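# Unload three sand cores from mould onto plywood boards

## Task

Remove three sand cores from the mould: the elongated core with a rounded nose, plus the two upright bladed cores in the mould half on the robot's right (the right_arm, -y side). Set all three down on the plywood boards next to the mould and release them. The remaining two cores must stay upright in the mould.

## Robot and tools

Robot: two 6-joint arms, left_arm and right_arm, each with a parallel gripper. Joint order within an arm is always waist, shoulder, elbow, wrist pitch, wrist yaw, wrist roll. Stated ranges in rad: waist -2.618 to 3.054, shoulder 0.000 to 3.142, elbow 0.000 to 3.142, wrist pitch -1.571 to 1.571, wrist yaw -1.571 to 1.571, wrist roll -2.094 to 2.094. A true end may differ by up to 0.059 rad. Calibrated bases in the scene frame: left_arm at (+0.031, +0.345, 0) m, quat_wxyz (+1.000, 0, 0, +0.008); right_arm at (+0.030, -0.335, 0) m, quat_wxyz (+1.000, 0, 0, -0.014). A two-camera stand is fixed behind the arms. Loose objects may occasionally get a brief shove from outside.

Frames: the scene frame has its origin at table-top height, halfway between the nominal bases, +z up, +x forward over the table, and left_arm toward +y. Arm names do not match image sides. Gripper positions, orientations, velocities and wrist-camera poses are reported in that arm's own base frame. The table and fixed cameras use the scene frame. The fingers point along the gripper's +z and separate along its y. end_effector_position is the point between the pads, roughly 1 cm short of the fingertips. Reported poses can be off by a few cm, more when the arm reaches far.

Command row: 14 numbers, each in [-1, 1], always covering both arms: left_arm's 6 joint values and its opening, then right_arm's 6 joint values and its opening. Joint values are offsets, not poses. They count from the Joint targets in force when the action (or move) begins, not from the preceding row, so sending the same offset again moves further. Scale: 1.0 equals 2.224 rad for waist, shoulder and elbow, and 8.485 rad for the three wrist joints. Opening is absolute: +1 fully open, -1 closed. A 0 there is a real command, so to leave a gripper alone resend its current value (see Tool commands).

execute_actions(actions, cameras): actions is a list of actions; each action is up to 15 rows, one row per 1/30 s step. A short action repeats its last row to fill 15 steps. An action is rejected for both arms if it would push any joint more than 0.059 rad outward beyond its range; if the first action fails this, or any action is malformed, the whole call is rejected. An empty list just reports state and images. cameras: list of names, null/omitted/["all"] for all, [] for none; an unknown name voids the call.

move(target, speed, blend, opening_speed, blocking, cameras): target is one 14-number row or a list of up to 15 rows, every row an offset from the same starting Joint targets. All joints travel together, so grippers trace curves; no collision avoidance with objects or the other arm. speed is in rad/s for the joint with the longest travel, 0.01 to 12.57, default 0.5, one value or one per target. blend (rad) rounds corners between listed targets. opening_speed (per second on the -1..+1 scale, at least 0.2) ramps the fingers; use it to close gently on sand cores. Paths last at least 0.5 s; over 10 s they stop short. Finger values of the first target are sent at the start; those of later targets are sent on arrival once everything is still. blocking=false returns after about 0.5 s while motion continues. The result adds a move: line such as done, off_target (still, a joint over 0.035 rad from target), moving, held or fault, plus limits=held if steps were withheld. done does not imply contact or no contact.

wait(seconds 0 to 10, cameras) lets time pass holding the last command. stop(cameras) brakes a running move. zoom_image(camera: cam_left_wrist or cam_right_wrist, region [x0, y0, x1, y1] pixels from the top-left, at most 504 by 504) enlarges part of the newest image. finished_scene(scene) ends the current scene irreversibly; call nothing after it in that reply.

Cameras: cam_left_wrist and cam_right_wrist, both 896x504, on the wrists.

Result lines: end_effector_position (m) and end_effector_quat_wxyz per arm; Joint positions (rad, plus pad gap in m, 0.094 fully open) and Joint velocities ("within noise" when at rest); Joint targets, the base for your next offsets; Tool commands; grip_measured on the opening scale (reads up to ~2.7 mm wide when empty, slightly narrower than a squeezed part); grip_effort_nm (motor effort, negative closing, not pad force); joint torques (N m, offset and noisy, joints 1-3 wrap at ±28). "joint sent to its limit" means a joint was clipped at its end. "joint command not followed" means the clearance check altered targets. MOTOR HOT appears at 75 °C; at 90 °C an over-temperature fault folds that arm and disables it; at 100 °C it drops.

Motion limits: each step a target may lead its measured angle by at most 0.339 rad (first three joints) or 2.2 rad (wrists); targets implying over 200 mm of gripper travel are scaled back. Unfinished motion must be re-commanded. To end pushing against something, command targets back past the measured positions.

Gripping: pads squeeze about 50-64 N each. Past roughly 0.05 below the reading at first touch the gripper is at full force, so aim a little below the part width and close slowly on fragile cores. Release by commanding well above grip_measured.

Avoid: arm-to-arm contact or one gripper closing on the other's fingers; dropping cores or releasing them while moving; striking the mould, table or stand; hard pressing; straining a wrist camera cable; knocking over the two cores that must stay; leaving anything off the table; long holds at full stretch that heat motors.

Each tool is called by a JSON object that holds its "api" and its "payload".

## Session

{"api": "execute_actions", "payload": {"actions": []}}

Scene clock: 0.00 s.
left_arm: end_effector_position=(+0.3628, -0.0246, +0.2018) grip_measured=+1.000 grip_effort_nm=n/a end_effector_quat_wxyz=(+0.567, -0.059, +0.819, -0.064) | right_arm: end_effector_position=(+0.3464, +0.0128, +0.2780) grip_measured=+1.000 grip_effort_nm=n/a end_effector_quat_wxyz=(+0.512, -0.227, +0.829, +0.002)
Joint positions: left_arm=[-0.096 1.023 0.565 0.102 -0.051 -0.204 0.094] | right_arm=[-0.157 1.051 1.019 -0.506 -0.374 -0.477 0.094]
Joint velocities: within noise
Joint torques (N m): no reading
Heat: left arm: 32 °C; right arm: 36 °C.
Joint targets: left_arm=[-0.096 1.015 0.574 0.108 -0.052 -0.203] | right_arm=[-0.157 1.043 1.031 -0.504 -0.378 -0.476]
Tool commands: left_gripper/opening=+1.0 right_gripper/opening=+1.0

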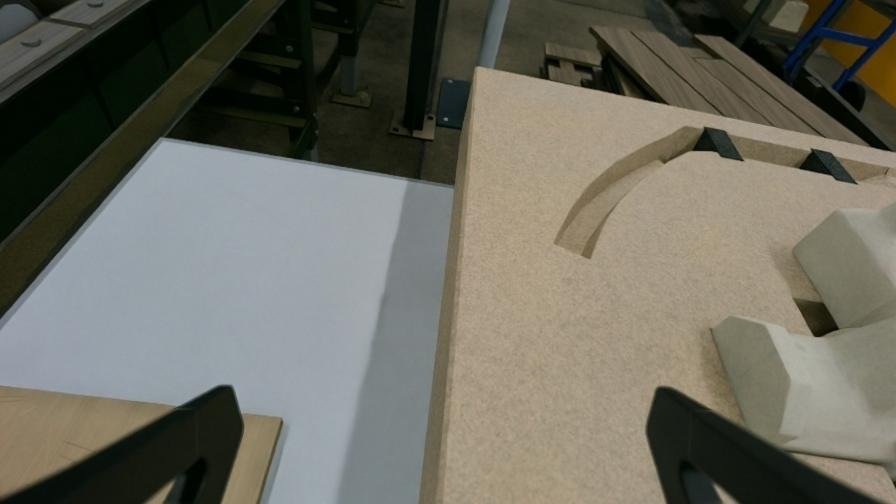

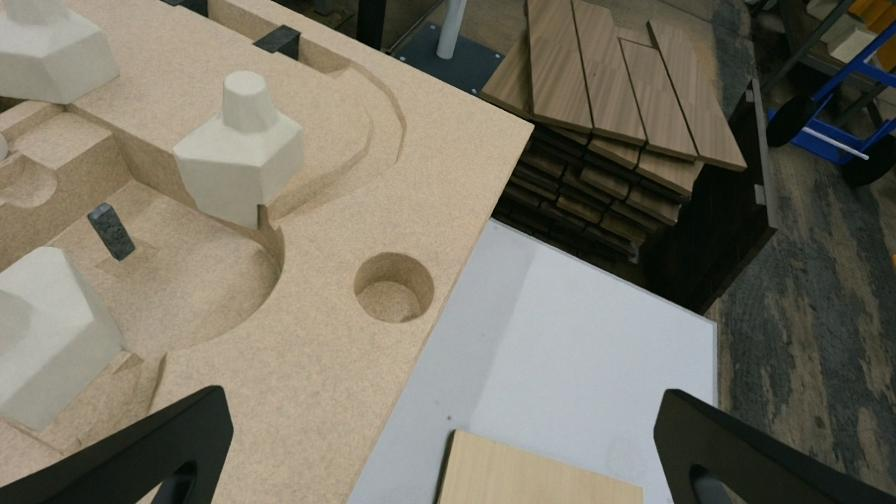

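{"api": "move", "payload": {"target": [-0.1817,0.0832,0.4164,-0.1895,0.0061,0.0239,1,0.2954,0.0706,0.2109,-0.1174,0.0445,0.0561,1], "speed": 1.0}}

Scene clock: 16.87 s.
left_arm: end_effector_position=(+0.2038, -0.1068, +0.2559) grip_measured=+1.000 grip_effort_nm=0.032 end_effector_quat_wxyz=(+0.175, +0.236, +0.955, -0.041) | right_arm: end_effector_position=(+0.2026, +0.1112, +0.2545) grip_measured=+1.000 grip_effort_nm=0.022 end_effector_quat_wxyz=(+0.174, -0.244, +0.953, +0.046)
Joint positions: left_arm=[-0.492 1.194 1.478 -1.492 -0.007 -0.006 0.094] | right_arm=[0.493 1.196 1.472 -1.486 -0.006 -0.008 0.094]
Joint velocities: within noise
Joint torques (N m): left_arm=[-0.5 -1.63 6.24 1.09 0.09 0.03] | right_arm=[0.64 -1.8 7.17 0.53 0.07 0.07]
Heat: left arm: 35 °C; right arm: 38 °C.
Joint targets: left_arm=[-0.500 1.200 1.500 -1.500 0.000 0.000] | right_arm=[0.500 1.200 1.500 -1.501 0.000 0.000]
move: done

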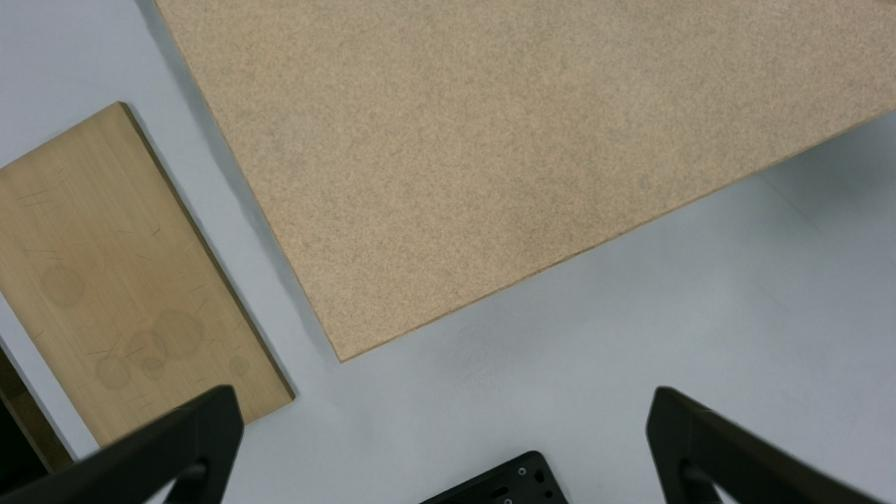

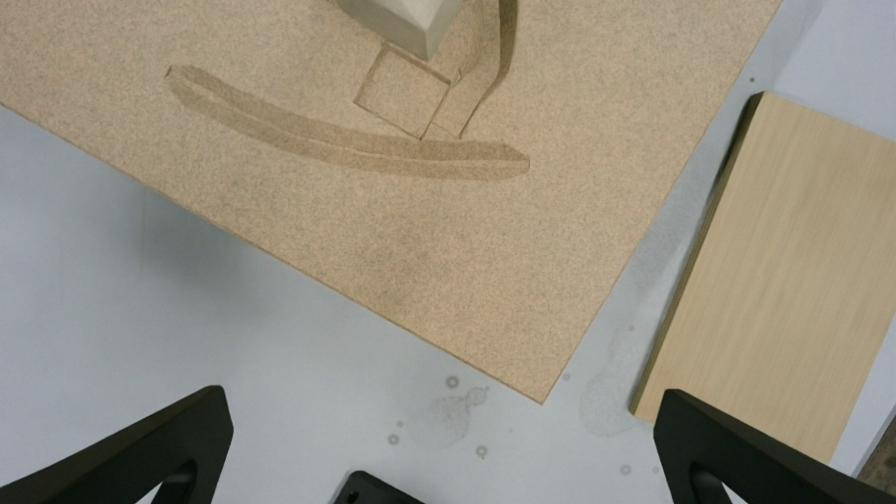

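{"api": "move", "payload": {"target": [0.0899,-0.0899,0.045,0,0,0,1,-0.0899,-0.0899,0.045,0,0,0,1], "speed": 1.0}}

{"api": "move", "payload": {"target": [-0.0899,0.18,0.0,-0.0,0,0,1,0.0899,0.18,0.0,-0.0,0,0,1], "speed": 1.0}}

Scene clock: 25.20 s.
left_arm: end_effector_position=(+0.1933, -0.0597, +0.3309) grip_measured=+1.000 grip_effort_nm=0.032 end_effector_quat_wxyz=(+0.323, +0.142, +0.934, -0.049) | right_arm: end_effector_position=(+0.1939, +0.0629, +0.3317) grip_measured=+1.000 grip_effort_nm=0.027 end_effector_quat_wxyz=(+0.326, -0.148, +0.932, +0.050)
Joint positions: left_arm=[-0.308 1.003 1.596 -1.498 -0.004 -0.005 0.094] | right_arm=[0.307 1.003 1.596 -1.491 -0.002 -0.007 0.094]
Joint velocities: within noise
Joint torques (N m): left_arm=[0.61 -0.21 4.03 1.6 0.11 -0.01] | right_arm=[-0.59 -0.29 4.67 1 0.01 0.04]
Heat: left arm: 35 °C; right arm: 37 °C.
Joint targets: left_arm=[-0.300 1.000 1.600 -1.500 0.000 0.000] | right_arm=[0.300 1.000 1.601 -1.500 -0.001 0.000]
move: done

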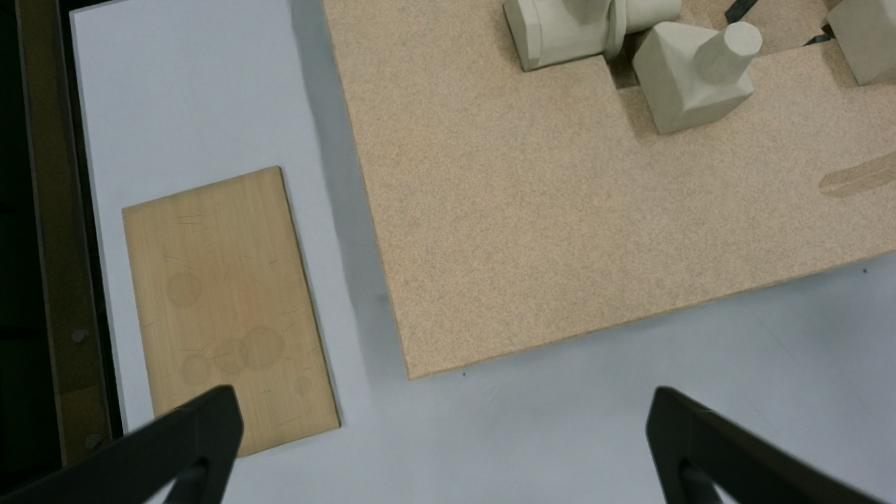

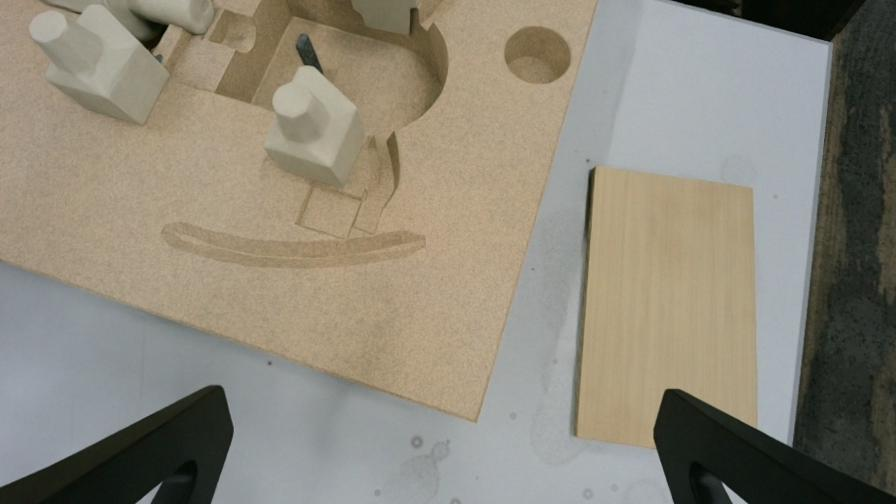

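Scene clock: 26.10 s.
left_arm: end_effector_position=(+0.2398, -0.1273, +0.2420) grip_measured=+1.000 grip_effort_nm=0.027 end_effector_quat_wxyz=(+0.128, +0.240, +0.962, -0.031) | right_arm: end_effector_position=(+0.2387, +0.1303, +0.2416) grip_measured=+1.000 grip_effort_nm=0.027 end_effector_quat_wxyz=(+0.127, -0.246, +0.960, +0.032)
Joint positions: left_arm=[-0.494 1.407 1.596 -1.496 -0.003 -0.005 0.094] | right_arm=[0.495 1.409 1.596 -1.495 -0.001 -0.007 0.094]
Joint velocities: within noise
Joint torques (N m): left_arm=[-0.4 -4.4 4.82 0.91 0.07 0] | right_arm=[0.42 -4.79 5.39 0.49 -0.01 0.04]
Heat: left arm: 35 °C; right arm: 37 °C.
Joint targets: left_arm=[-0.500 1.401 1.600 -1.500 0.000 0.000] | right_arm=[0.500 1.401 1.601 -1.501 0.000 0.000]
move: done

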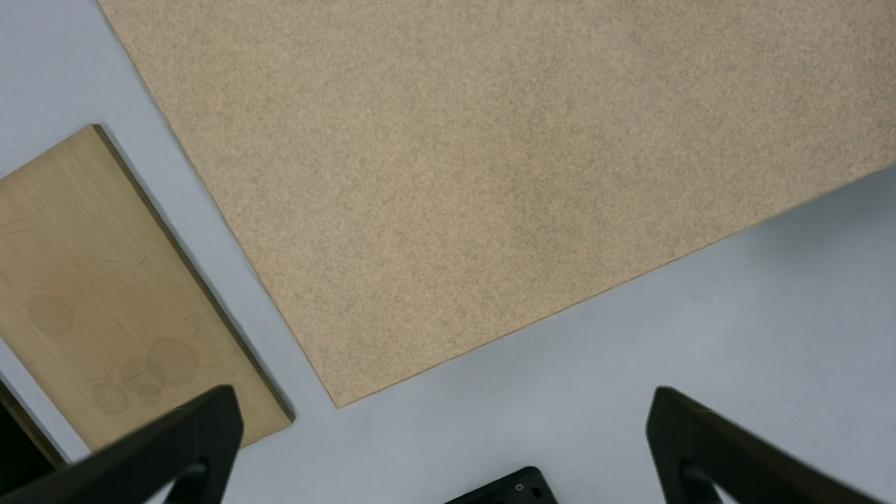

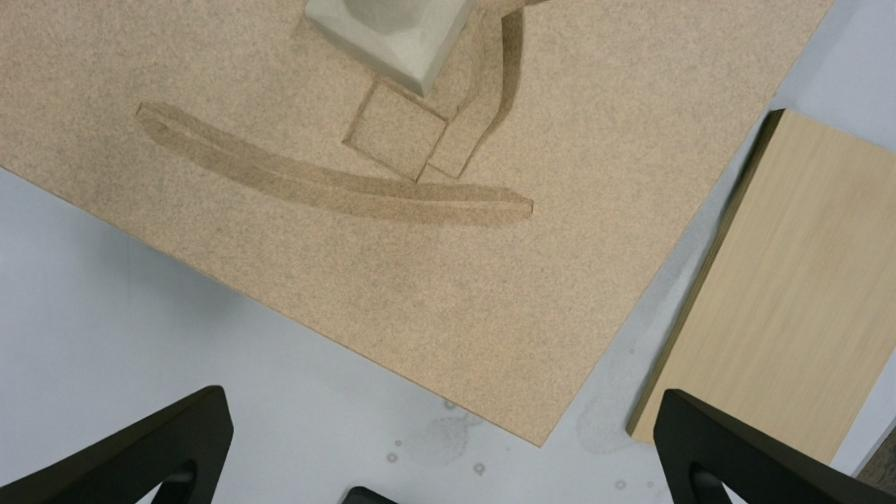

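{"api": "move", "payload": {"target": [0.2698,0.1344,0.0445,-0.0081,0,0,1,-0.2698,0.1344,0.0445,-0.0081,0,0,1], "speed": 1.0}}

{"api": "move", "payload": {"target": [0,0,0,0,0,0.185,1,0,0,0,0,0,0.185,1], "speed": 1.5}}

{"api": "move", "payload": {"target": [0,0,0,0,0,-0.37,1,0,0,0,0,0,-0.37,1], "speed": 1.5}}

Scene clock: 59.87 s.
left_arm: end_effector_position=(+0.2948, +0.0313, +0.1861) grip_measured=+1.000 grip_effort_nm=0.027 end_effector_quat_wxyz=(-0.003, -0.053, +0.999, +0.001) | right_arm: end_effector_position=(+0.2959, -0.0297, +0.1840) grip_measured=+1.000 grip_effort_nm=0.027 end_effector_quat_wxyz=(-0.003, +0.048, +0.999, +0.000)
Joint positions: left_arm=[0.101 1.692 1.676 -1.559 -0.002 -0.004 0.094] | right_arm=[-0.103 1.695 1.671 -1.553 0.001 -0.006 0.094]
Joint velocities: within noise
Joint torques (N m): left_arm=[0.01 -5.68 6.49 0.34 0.05 -0.01] | right_arm=[0.05 -5.94 7.23 -0.04 -0.02 0.03]
Heat: left arm: 34 °C; right arm: 35 °C.
Joint targets: left_arm=[0.100 1.700 1.700 -1.568 0.000 0.000] | right_arm=[-0.100 1.700 1.699 -1.569 0.000 0.000]
move: done

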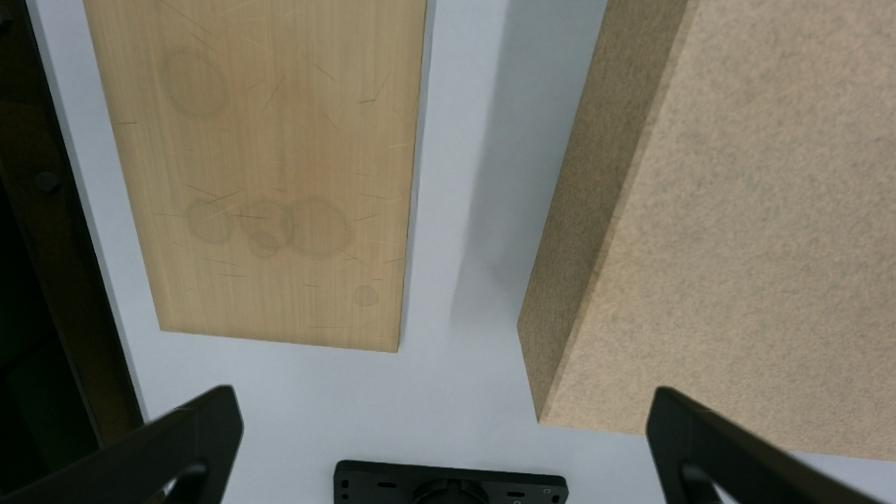

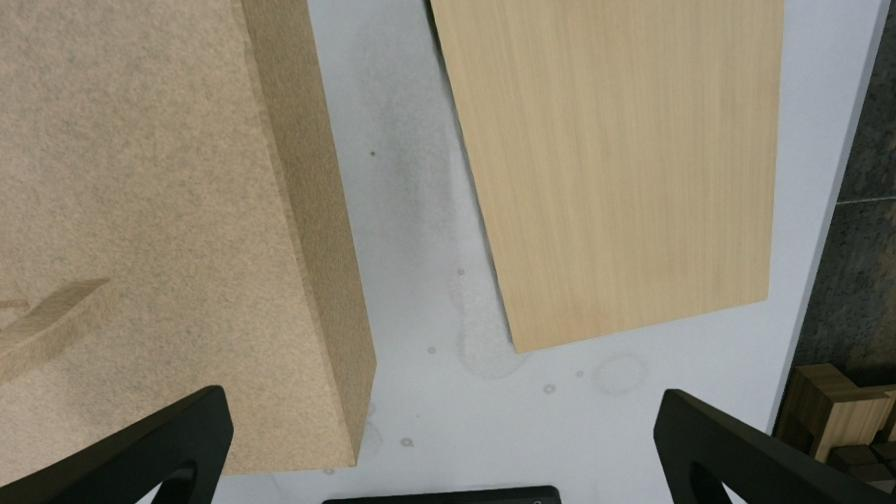

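Scene clock: 62.00 s.
left_arm: end_effector_position=(+0.2946, +0.0313, +0.1861) grip_measured=+1.000 grip_effort_nm=0.017 end_effector_quat_wxyz=(-0.003, +0.666, +0.746, -0.001) | right_arm: end_effector_position=(+0.2958, -0.0294, +0.1840) grip_measured=+1.000 grip_effort_nm=0.012 end_effector_quat_wxyz=(-0.003, +0.738, +0.675, -0.002)
Joint positions: left_arm=[0.101 1.692 1.676 -1.56 -0.002 1.559 0.094] | right_arm=[-0.103 1.695 1.671 -1.553 0 1.558 0.094]
Joint velocities: within noise
Joint torques (N m): left_arm=[0.02 -5.68 6.41 0.31 0.03 0.06] | right_arm=[0.21 -5.94 7.25 -0.04 -0.01 0.08]
Heat: left arm: 34 °C; right arm: 35 °C.
Joint targets: left_arm=[0.100 1.700 1.700 -1.568 0.000 1.570] | right_arm=[-0.100 1.700 1.699 -1.569 -0.001 1.570]
move: done

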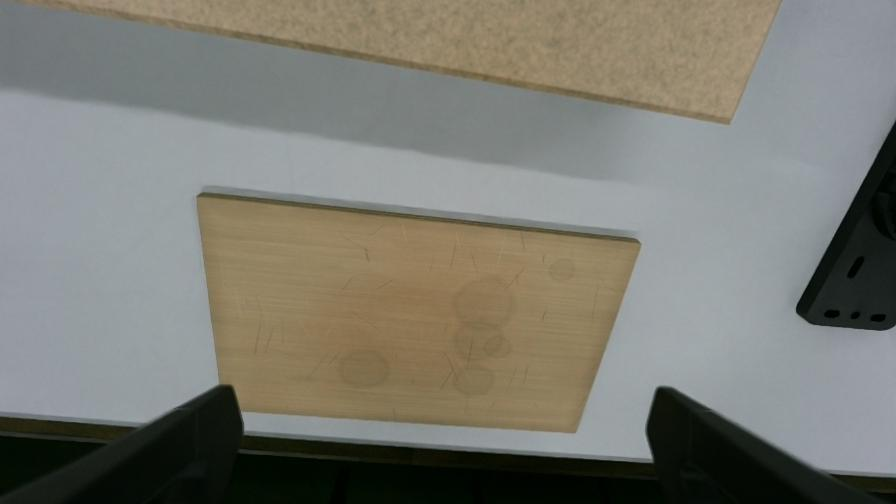

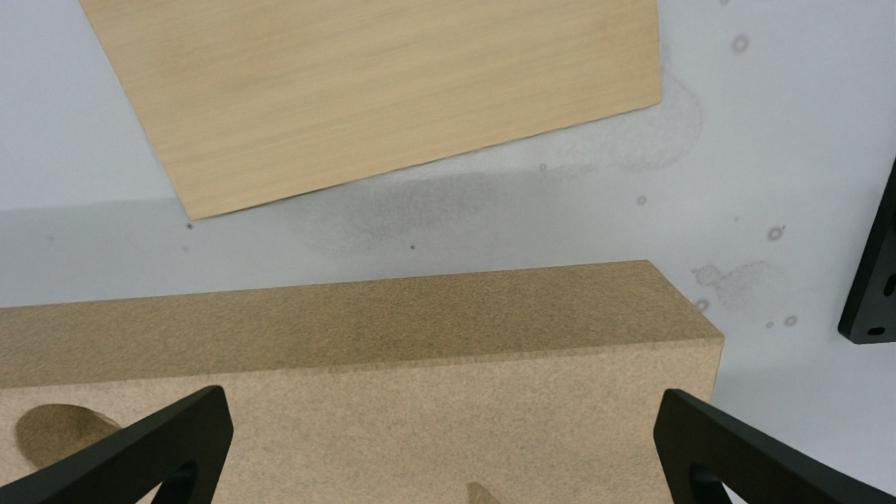

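Scene clock: 65.17 s.
left_arm: end_effector_position=(+0.2946, +0.0306, +0.1861) grip_measured=+1.000 grip_effort_nm=0.012 end_effector_quat_wxyz=(+0.003, +0.738, -0.675, -0.001) | right_arm: end_effector_position=(+0.2957, -0.0296, +0.1840) grip_measured=+1.000 grip_effort_nm=-0.002 end_effector_quat_wxyz=(-0.003, -0.665, +0.747, +0.003)
Joint positions: left_arm=[0.101 1.692 1.676 -1.56 0.002 -1.558 0.094] | right_arm=[-0.103 1.695 1.671 -1.554 0 -1.558 0.094]
Joint velocities: within noise
Joint torques (N m): left_arm=[0.05 -5.7 6.52 0.33 0.01 -0.2] | right_arm=[0.18 -5.96 7.24 -0.04 -0.01 -0.14]
Heat: left arm: 34 °C; right arm: 35 °C.
Joint targets: left_arm=[0.100 1.700 1.700 -1.568 0.000 -1.569] | right_arm=[-0.100 1.700 1.699 -1.569 -0.001 -1.570]
move: done

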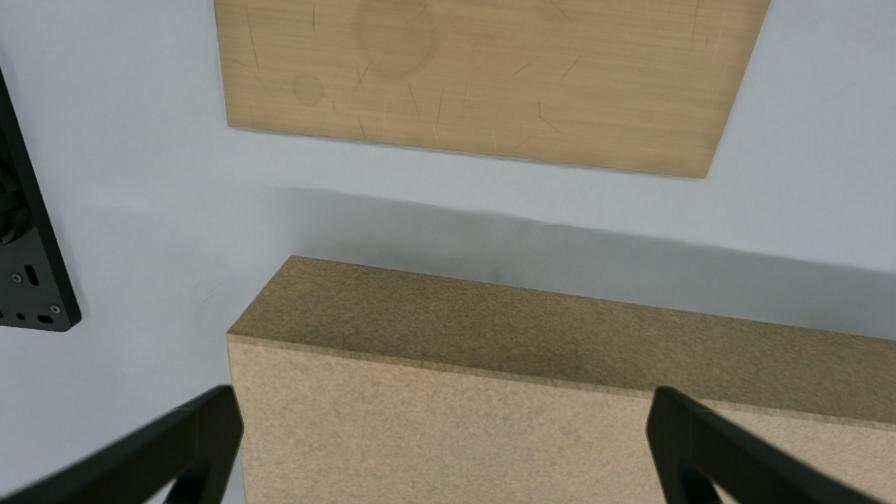

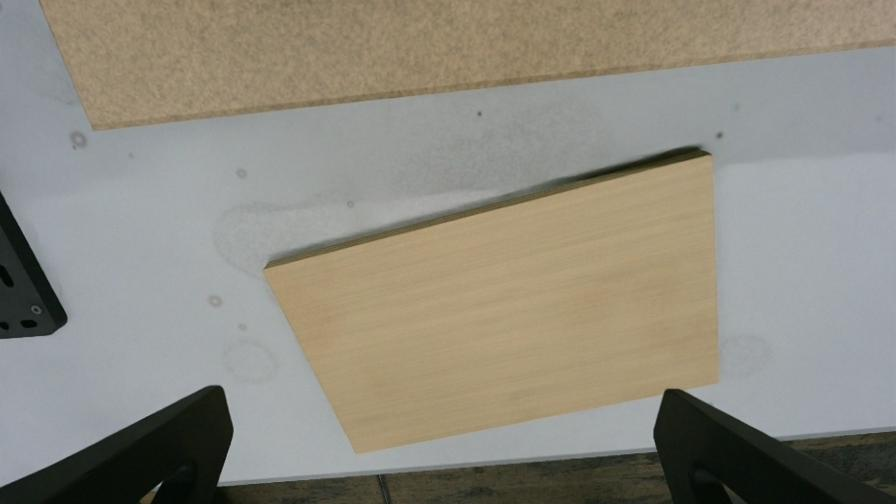

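{"api": "move", "payload": {"target": [-0.2698,-0.058,0.0976,0.0081,0,0.185,1,0.2698,-0.058,0.0976,0.0081,0,0.185,1], "speed": 1.0}}

Scene clock: 93.93 s.
left_arm: end_effector_position=(+0.2915, -0.1570, +0.2769) grip_measured=+1.000 grip_effort_nm=-0.007 end_effector_quat_wxyz=(+0.172, +0.238, +0.955, -0.045) | right_arm: end_effector_position=(+0.2889, +0.1566, +0.2760) grip_measured=+1.000 grip_effort_nm=0.002 end_effector_quat_wxyz=(+0.169, -0.245, +0.954, +0.041)
Joint positions: left_arm=[-0.496 1.597 1.895 -1.511 0.002 -0.007 0.094] | right_arm=[0.495 1.595 1.891 -1.518 0.002 -0.008 0.094]
Joint velocities: within noise
Joint torques (N m): left_arm=[-0.28 -7.36 6.13 1.26 0 0.04] | right_arm=[0.46 -7.31 6.89 0.83 -0.03 0.07]
Heat: left arm: 35 °C; right arm: 36 °C.
Joint targets: left_arm=[-0.500 1.571 1.916 -1.499 0.000 0.000] | right_arm=[0.500 1.571 1.916 -1.501 -0.001 0.000]
move: done

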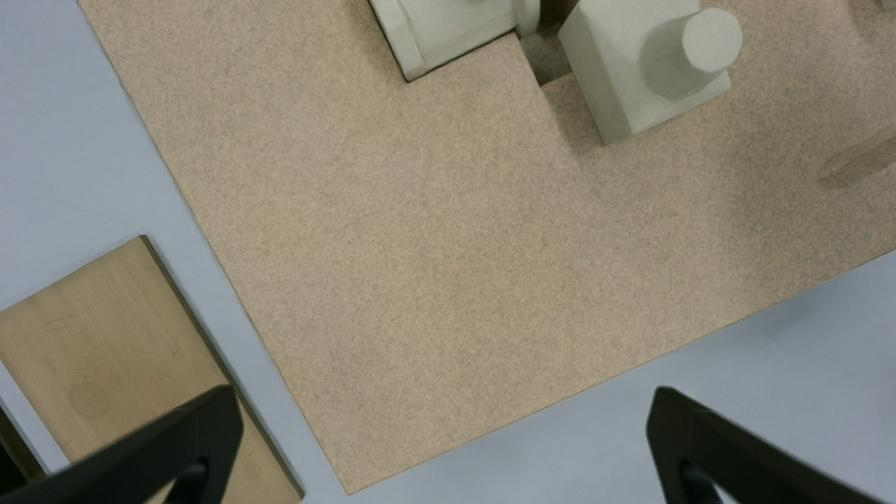

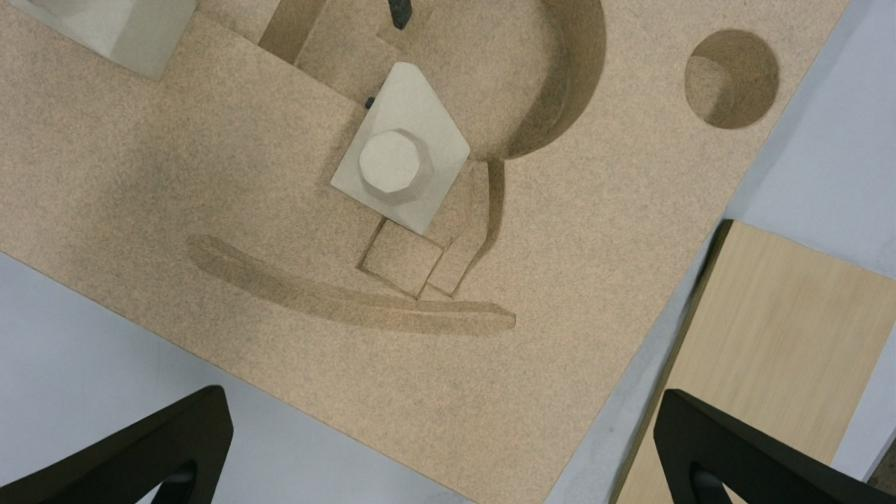

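{"api": "move", "payload": {"target": [0.1124,0,0,0.0471,0,0,1,-0.1124,0,0,0.0471,0,0,1], "speed": 1.0}}

Scene clock: 97.10 s.
left_arm: end_effector_position=(+0.4022, -0.1026, +0.3289) grip_measured=+1.000 grip_effort_nm=-0.007 end_effector_quat_wxyz=(+0.365, +0.115, +0.923, -0.047) | right_arm: end_effector_position=(+0.3998, +0.1036, +0.3273) grip_measured=+1.000 grip_effort_nm=0.002 end_effector_quat_wxyz=(+0.361, -0.120, +0.924, +0.044)
Joint positions: left_arm=[-0.252 1.597 1.895 -1.115 0 -0.005 0.094] | right_arm=[0.252 1.595 1.891 -1.122 0.001 -0.007 0.094]
Joint velocities: within noise
Joint torques (N m): left_arm=[0.21 -7.83 6.6 1.9 0.04 0] | right_arm=[-0.13 -7.75 7.36 1.34 -0.03 0.04]
Heat: left arm: 35 °C; right arm: 37 °C.
Joint targets: left_arm=[-0.250 1.571 1.916 -1.100 0.000 0.000] | right_arm=[0.250 1.571 1.916 -1.101 -0.001 0.000]
move: done

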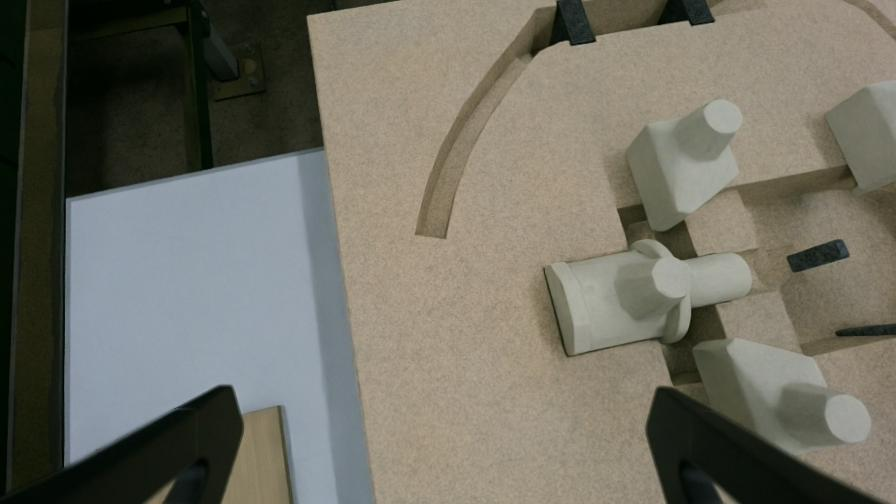

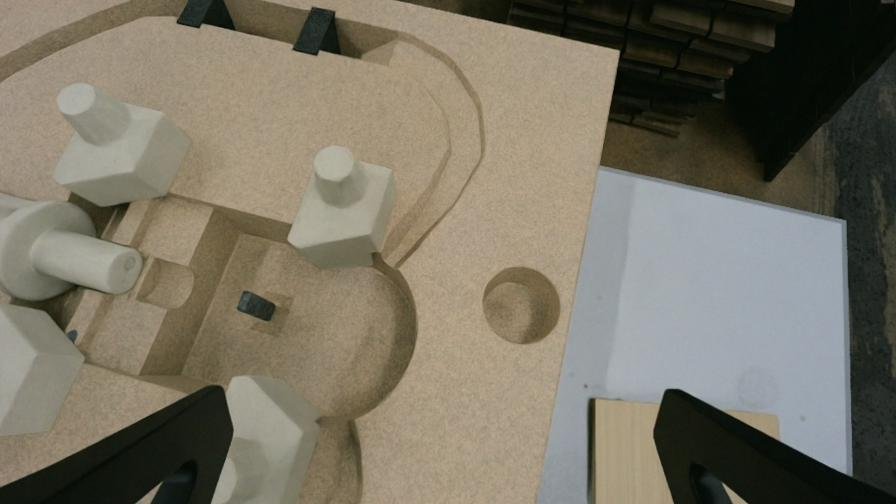

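{"api": "move", "payload": {"target": [0,0,0,0,0,0,1,0.1376,-0.0519,-0.257,0.0397,0,0,1], "speed": 1.0}}

Scene clock: 127.27 s.
left_arm: end_effector_position=(+0.4024, -0.1027, +0.3291) grip_measured=+1.000 grip_effort_nm=-0.002 end_effector_quat_wxyz=(+0.365, +0.115, +0.923, -0.047) | right_arm: end_effector_position=(+0.3393, +0.2104, +0.2091) grip_measured=+1.000 grip_effort_nm=-0.002 end_effector_quat_wxyz=(+0.308, -0.262, +0.911, +0.086)
Joint positions: left_arm=[-0.252 1.597 1.895 -1.114 0 -0.005 0.094] | right_arm=[0.553 1.483 1.35 -0.787 0.001 -0.007 0.094]
Joint velocities: within noise
Joint torques (N m): left_arm=[0.23 -7.87 6.54 1.91 0 0] | right_arm=[0.31 -7.77 5.64 1.29 -0.02 0.04]
Heat: left arm: 35 °C; right arm: 39 °C.
Joint targets: left_arm=[-0.250 1.571 1.916 -1.100 0.000 0.000] | right_arm=[0.556 1.455 1.345 -0.764 0.000 0.000]
move: done

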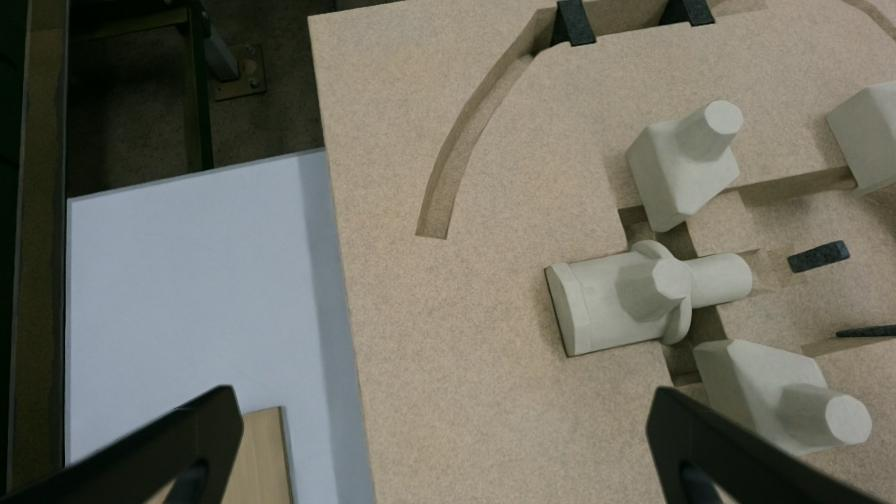

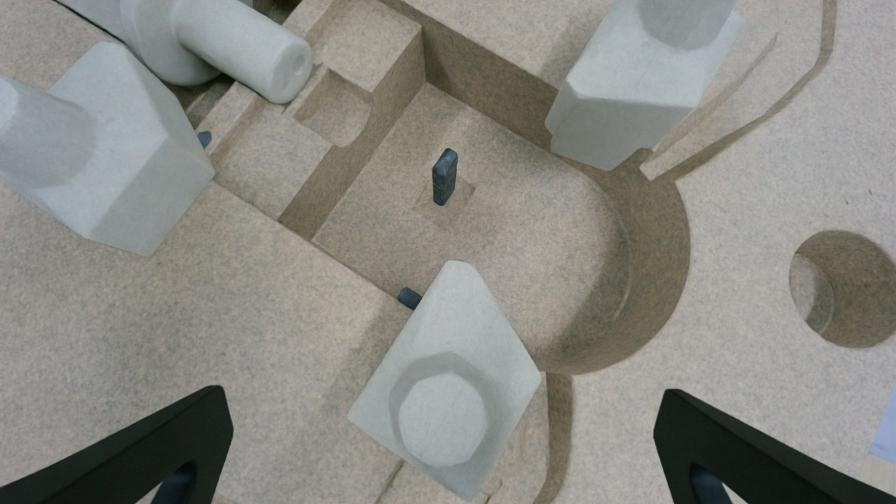

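{"api": "move", "payload": {"target": [0,0,0,0,0,0,1,0,-0.0146,-0.12,0.0299,0,0,1], "speed": 0.5, "cameras": ["cam_right_wrist"]}}

Scene clock: 136.10 s.
left_arm: end_effector_position=(+0.4024, -0.1027, +0.3291) grip_measured=+1.000 grip_effort_nm=-0.002 end_effector_quat_wxyz=(+0.365, +0.115, +0.923, -0.047) | right_arm: end_effector_position=(+0.3346, +0.2075, +0.1519) grip_measured=+1.000 grip_effort_nm=-0.002 end_effector_quat_wxyz=(+0.316, -0.261, +0.908, +0.088)
Joint positions: left_arm=[-0.252 1.597 1.895 -1.114 0 -0.005 0.094] | right_arm=[0.553 1.451 1.084 -0.536 0.001 -0.007 0.094]
Joint velocities: within noise
Joint torques (N m): left_arm=[0.28 -7.91 6.56 1.89 0.04 0] | right_arm=[0.27 -7.64 5.64 1.3 -0.04 0.04]
Heat: left arm: 35 °C; right arm: 40 °C.
Joint targets: left_arm=[-0.250 1.571 1.916 -1.100 0.000 0.000] | right_arm=[0.556 1.423 1.078 -0.510 0.000 0.000]
move: done
Images, in order (width x height): cam_right_wrist 896x504.

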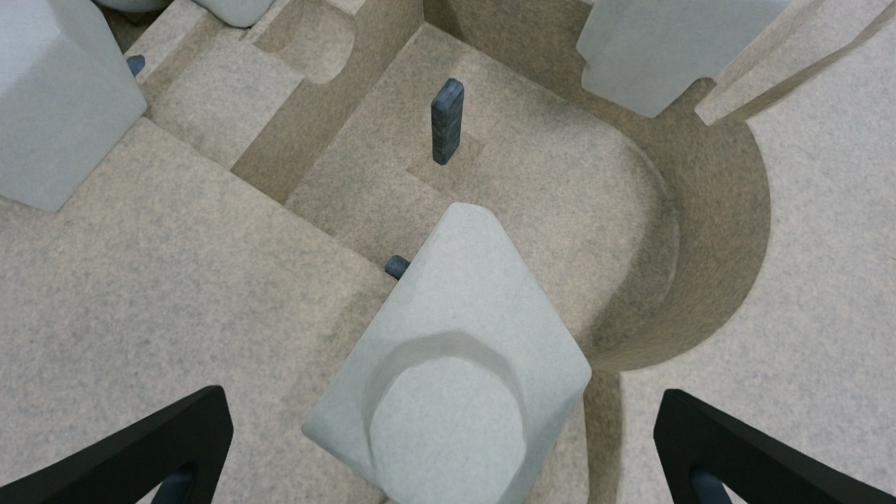

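{"api": "zoom_image", "payload": {"camera": "cam_right_wrist", "region": [250, 180, 640, 504]}}

Scaled by 1.292.

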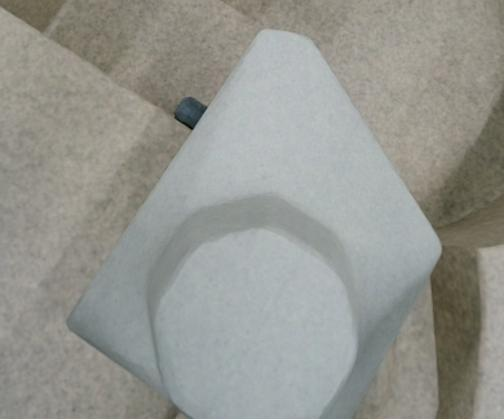

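{"api": "move", "payload": {"target": [[0,0,0,0,0,0,1,0,-0.0015,-0.0138,0.0032,0,0,1],[0,0,0,0,0,0,1,0,-0.0015,-0.0138,0.0032,0,0,-0.5]], "speed": 0.5, "opening_speed": 1.0, "cameras": ["cam_right_wrist"]}}

Scene clock: 151.17 s.
left_arm: end_effector_position=(+0.4024, -0.1027, +0.3291) grip_measured=+1.000 grip_effort_nm=-0.002 end_effector_quat_wxyz=(+0.365, +0.115, +0.923, -0.047) | right_arm: end_effector_position=(+0.3333, +0.2075, +0.1505) grip_measured=-0.272 grip_effort_nm=-0.994 end_effector_quat_wxyz=(+0.322, -0.259, +0.906, +0.092)
Joint positions: left_arm=[-0.252 1.597 1.895 -1.114 0 -0.005 0.094] | right_arm=[0.553 1.437 1.056 -0.507 -0.003 -0.003 0.034]
Joint velocities: within noise
Joint torques (N m): left_arm=[0.24 -7.88 6.57 1.88 0.02 0.02] | right_arm=[0.25 -6.58 5.41 1.33 0.02 0]
Heat: left arm: 36 °C; right arm: 39 °C.
Joint targets: left_arm=[-0.250 1.571 1.916 -1.100 0.000 0.000] | right_arm=[0.556 1.419 1.047 -0.483 0.000 0.000]
move: done
Images, in order (width x height): cam_right_wrist 896x504.

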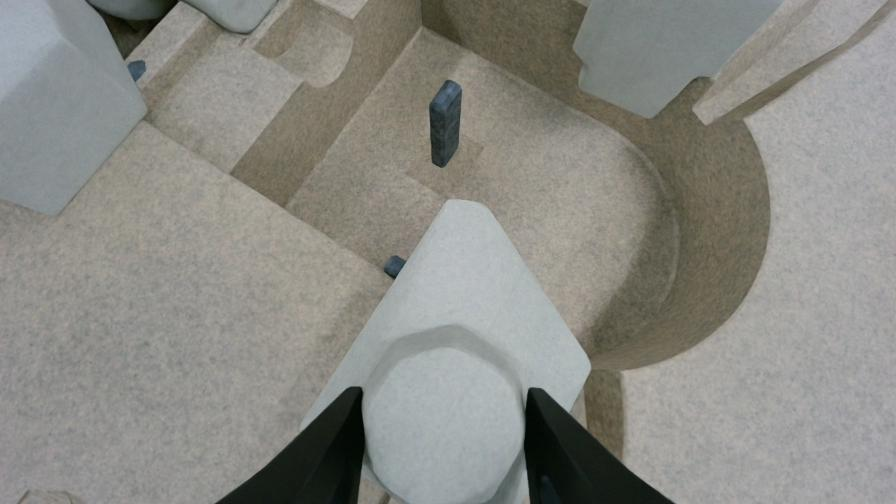

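{"api": "move", "payload": {"target": [0,0,0,0,0,0,1,0,-0.0046,0.0607,-0.017,0,0,-0.5], "speed": 0.3, "cameras": ["cam_right_wrist"]}}

{"api": "move", "payload": {"target": [0,0,0,0,0,0,1,0,0.014,0.1362,-0.032,0,0,-0.5], "speed": 0.5}}

Scene clock: 160.73 s.
left_arm: end_effector_position=(+0.4024, -0.1027, +0.3291) grip_measured=+1.000 grip_effort_nm=-0.002 end_effector_quat_wxyz=(+0.365, +0.115, +0.923, -0.047) | right_arm: end_effector_position=(+0.3278, +0.2040, +0.1639) grip_measured=-0.280 grip_effort_nm=-1.004 end_effector_quat_wxyz=(+0.302, -0.261, +0.913, +0.086)
Joint positions: left_arm=[-0.252 1.597 1.895 -1.114 0 -0.005 0.094] | right_arm=[0.553 1.437 1.136 -0.63 -0.002 -0.003 0.034]
Joint velocities: within noise
Joint torques (N m): left_arm=[0.27 -7.8 6.63 1.9 -0.01 0.01] | right_arm=[0.28 -7.43 9.83 1.06 0.01 0]
Heat: left arm: 36 °C; right arm: 38 °C.
Joint targets: left_arm=[-0.250 1.571 1.916 -1.100 0.000 0.000] | right_arm=[0.556 1.409 1.182 -0.627 -0.001 0.000]
move: off_target (right_arm); right_arm: the elbow is farthest, 0.046 rad from its target
Images, in order (width x height): cam_right_wrist 896x504.

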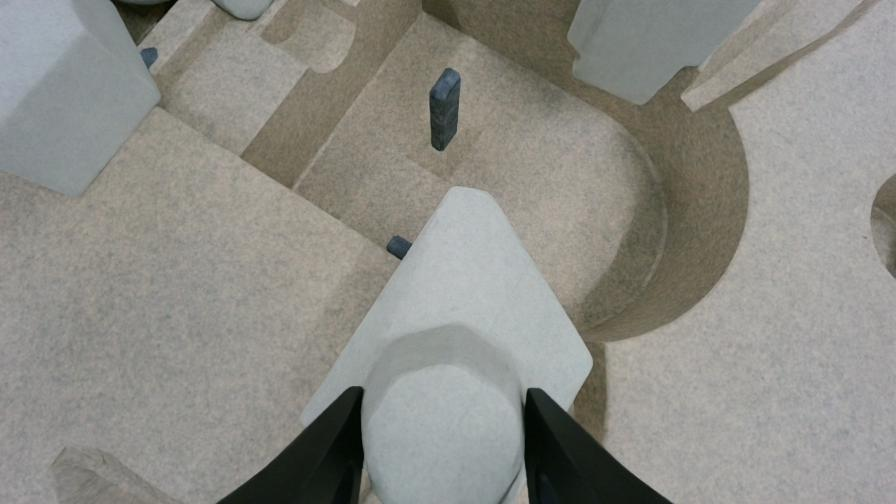

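Scene clock: 162.07 s.
left_arm: end_effector_position=(+0.4024, -0.1027, +0.3291) grip_measured=+1.000 grip_effort_nm=-0.002 end_effector_quat_wxyz=(+0.365, +0.115, +0.923, -0.047) | right_arm: end_effector_position=(+0.3213, +0.1999, +0.2356) grip_measured=-0.281 grip_effort_nm=-1.009 end_effector_quat_wxyz=(+0.295, -0.262, +0.915, +0.084)
Joint positions: left_arm=[-0.252 1.597 1.895 -1.114 0 -0.005 0.094] | right_arm=[0.553 1.445 1.439 -0.942 -0.002 -0.003 0.034]
Joint velocities: within noise
Joint torques (N m): left_arm=[0.27 -7.88 6.56 1.92 0.03 0.01] | right_arm=[0.29 -5.45 9.51 1.44 0.02 0]
Heat: left arm: 36 °C; right arm: 38 °C.
Joint targets: left_arm=[-0.250 1.571 1.916 -1.100 0.000 0.000] | right_arm=[0.556 1.440 1.485 -0.899 0.000 0.000]
move: off_target (right_arm); right_arm: the elbow is farthest, 0.045 rad from its target

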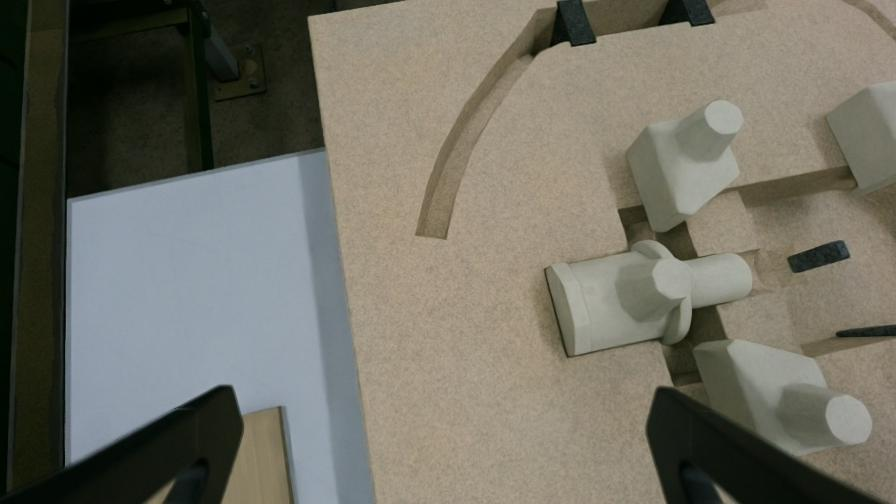

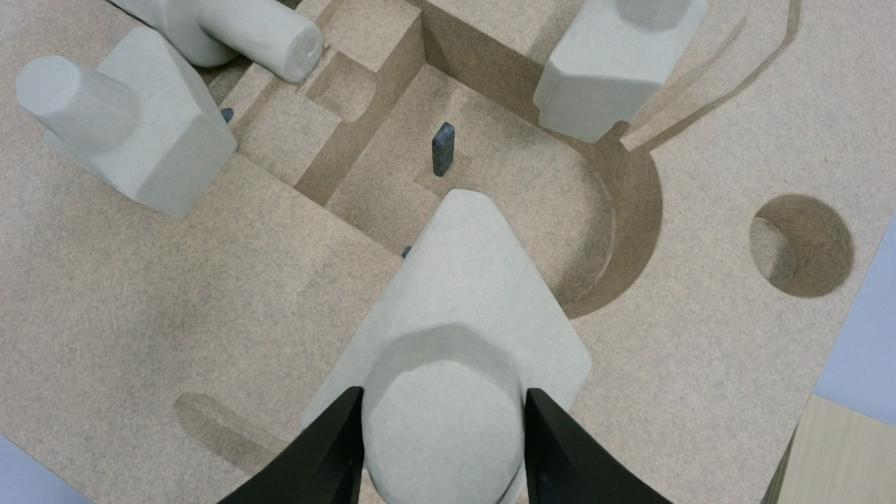

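{"api": "move", "payload": {"target": [-0.3282,-0.362,-0.626,0.1582,0,0,1,0,0,0,0,0,0,-0.5], "speed": 1.0, "cameras": ["cam_left_wrist"]}}

Scene clock: 172.30 s.
left_arm: end_effector_position=(+0.1899, -0.2768, +0.2921) grip_measured=+1.000 grip_effort_nm=-0.002 end_effector_quat_wxyz=(+0.612, +0.335, +0.638, -0.326) | right_arm: end_effector_position=(+0.3211, +0.1998, +0.2354) grip_measured=-0.281 grip_effort_nm=-1.004 end_effector_quat_wxyz=(+0.294, -0.262, +0.915, +0.084)
Joint positions: left_arm=[-0.972 0.783 0.531 0.214 0.001 -0.005 0.094] | right_arm=[0.553 1.445 1.439 -0.943 -0.002 -0.003 0.034]
Joint velocities: within noise
Joint torques (N m): left_arm=[-0.58 -2.03 5.45 2.55 0.01 0.01] | right_arm=[0.21 -5.46 9.52 1.44 0 -0.01]
Heat: left arm: 37 °C; right arm: 38 °C.
Joint targets: left_arm=[-0.980 0.766 0.524 0.243 0.000 0.000] | right_arm=[0.556 1.440 1.485 -0.899 0.000 0.000]
move: off_target (right_arm); right_arm: the elbow is farthest, 0.046 rad from its target
Images, in order (width x height): cam_left_wrist 896x504.

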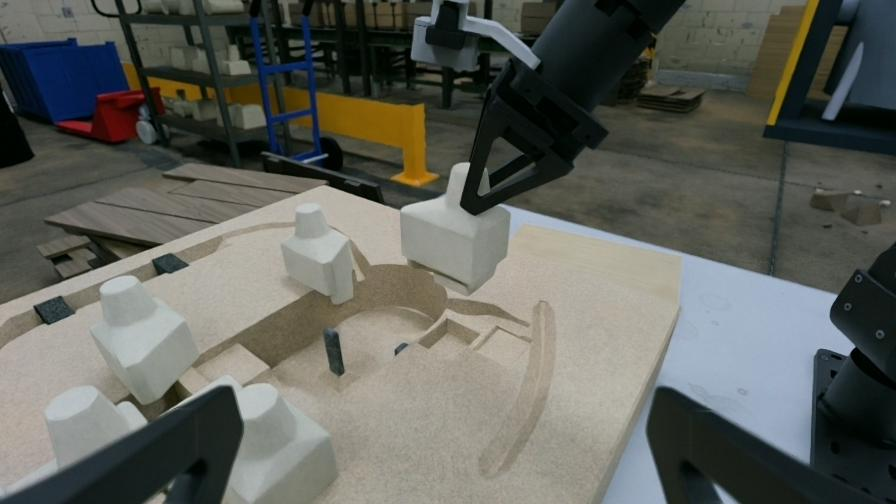

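{"api": "zoom_image", "payload": {"camera": "cam_left_wrist", "region": [260, 140, 560, 380]}}

Scaled by 1.680.

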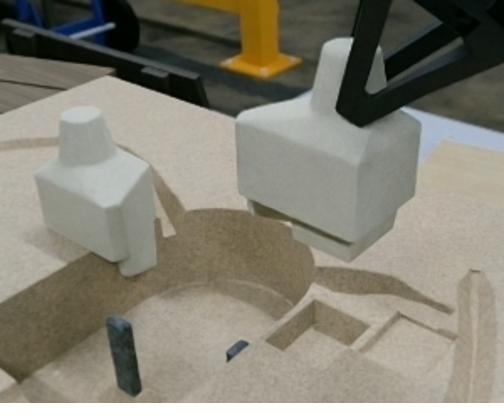

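{"api": "zoom_image", "payload": {"camera": "cam_left_wrist", "region": [380, 160, 540, 320]}}

{"api": "zoom_image", "payload": {"camera": "cam_left_wrist", "region": [250, 180, 410, 380]}}

Scaled by 3.150.

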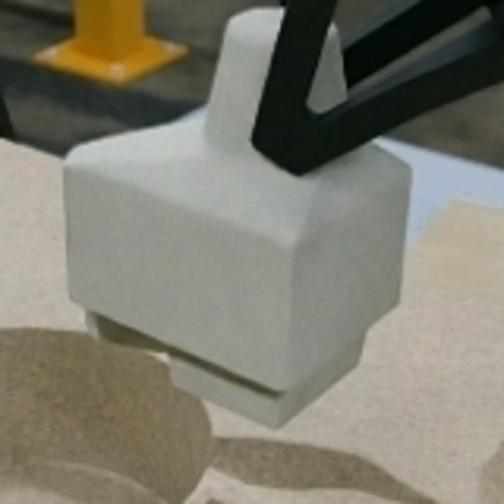

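Scaled by 2.520.

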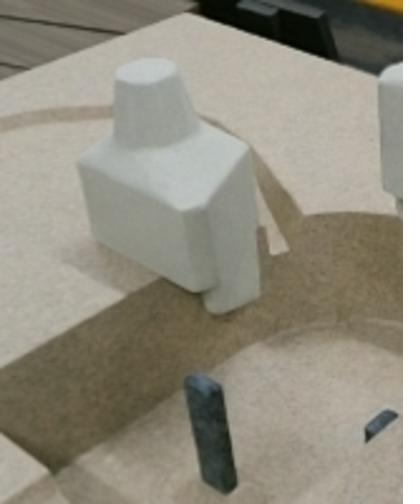

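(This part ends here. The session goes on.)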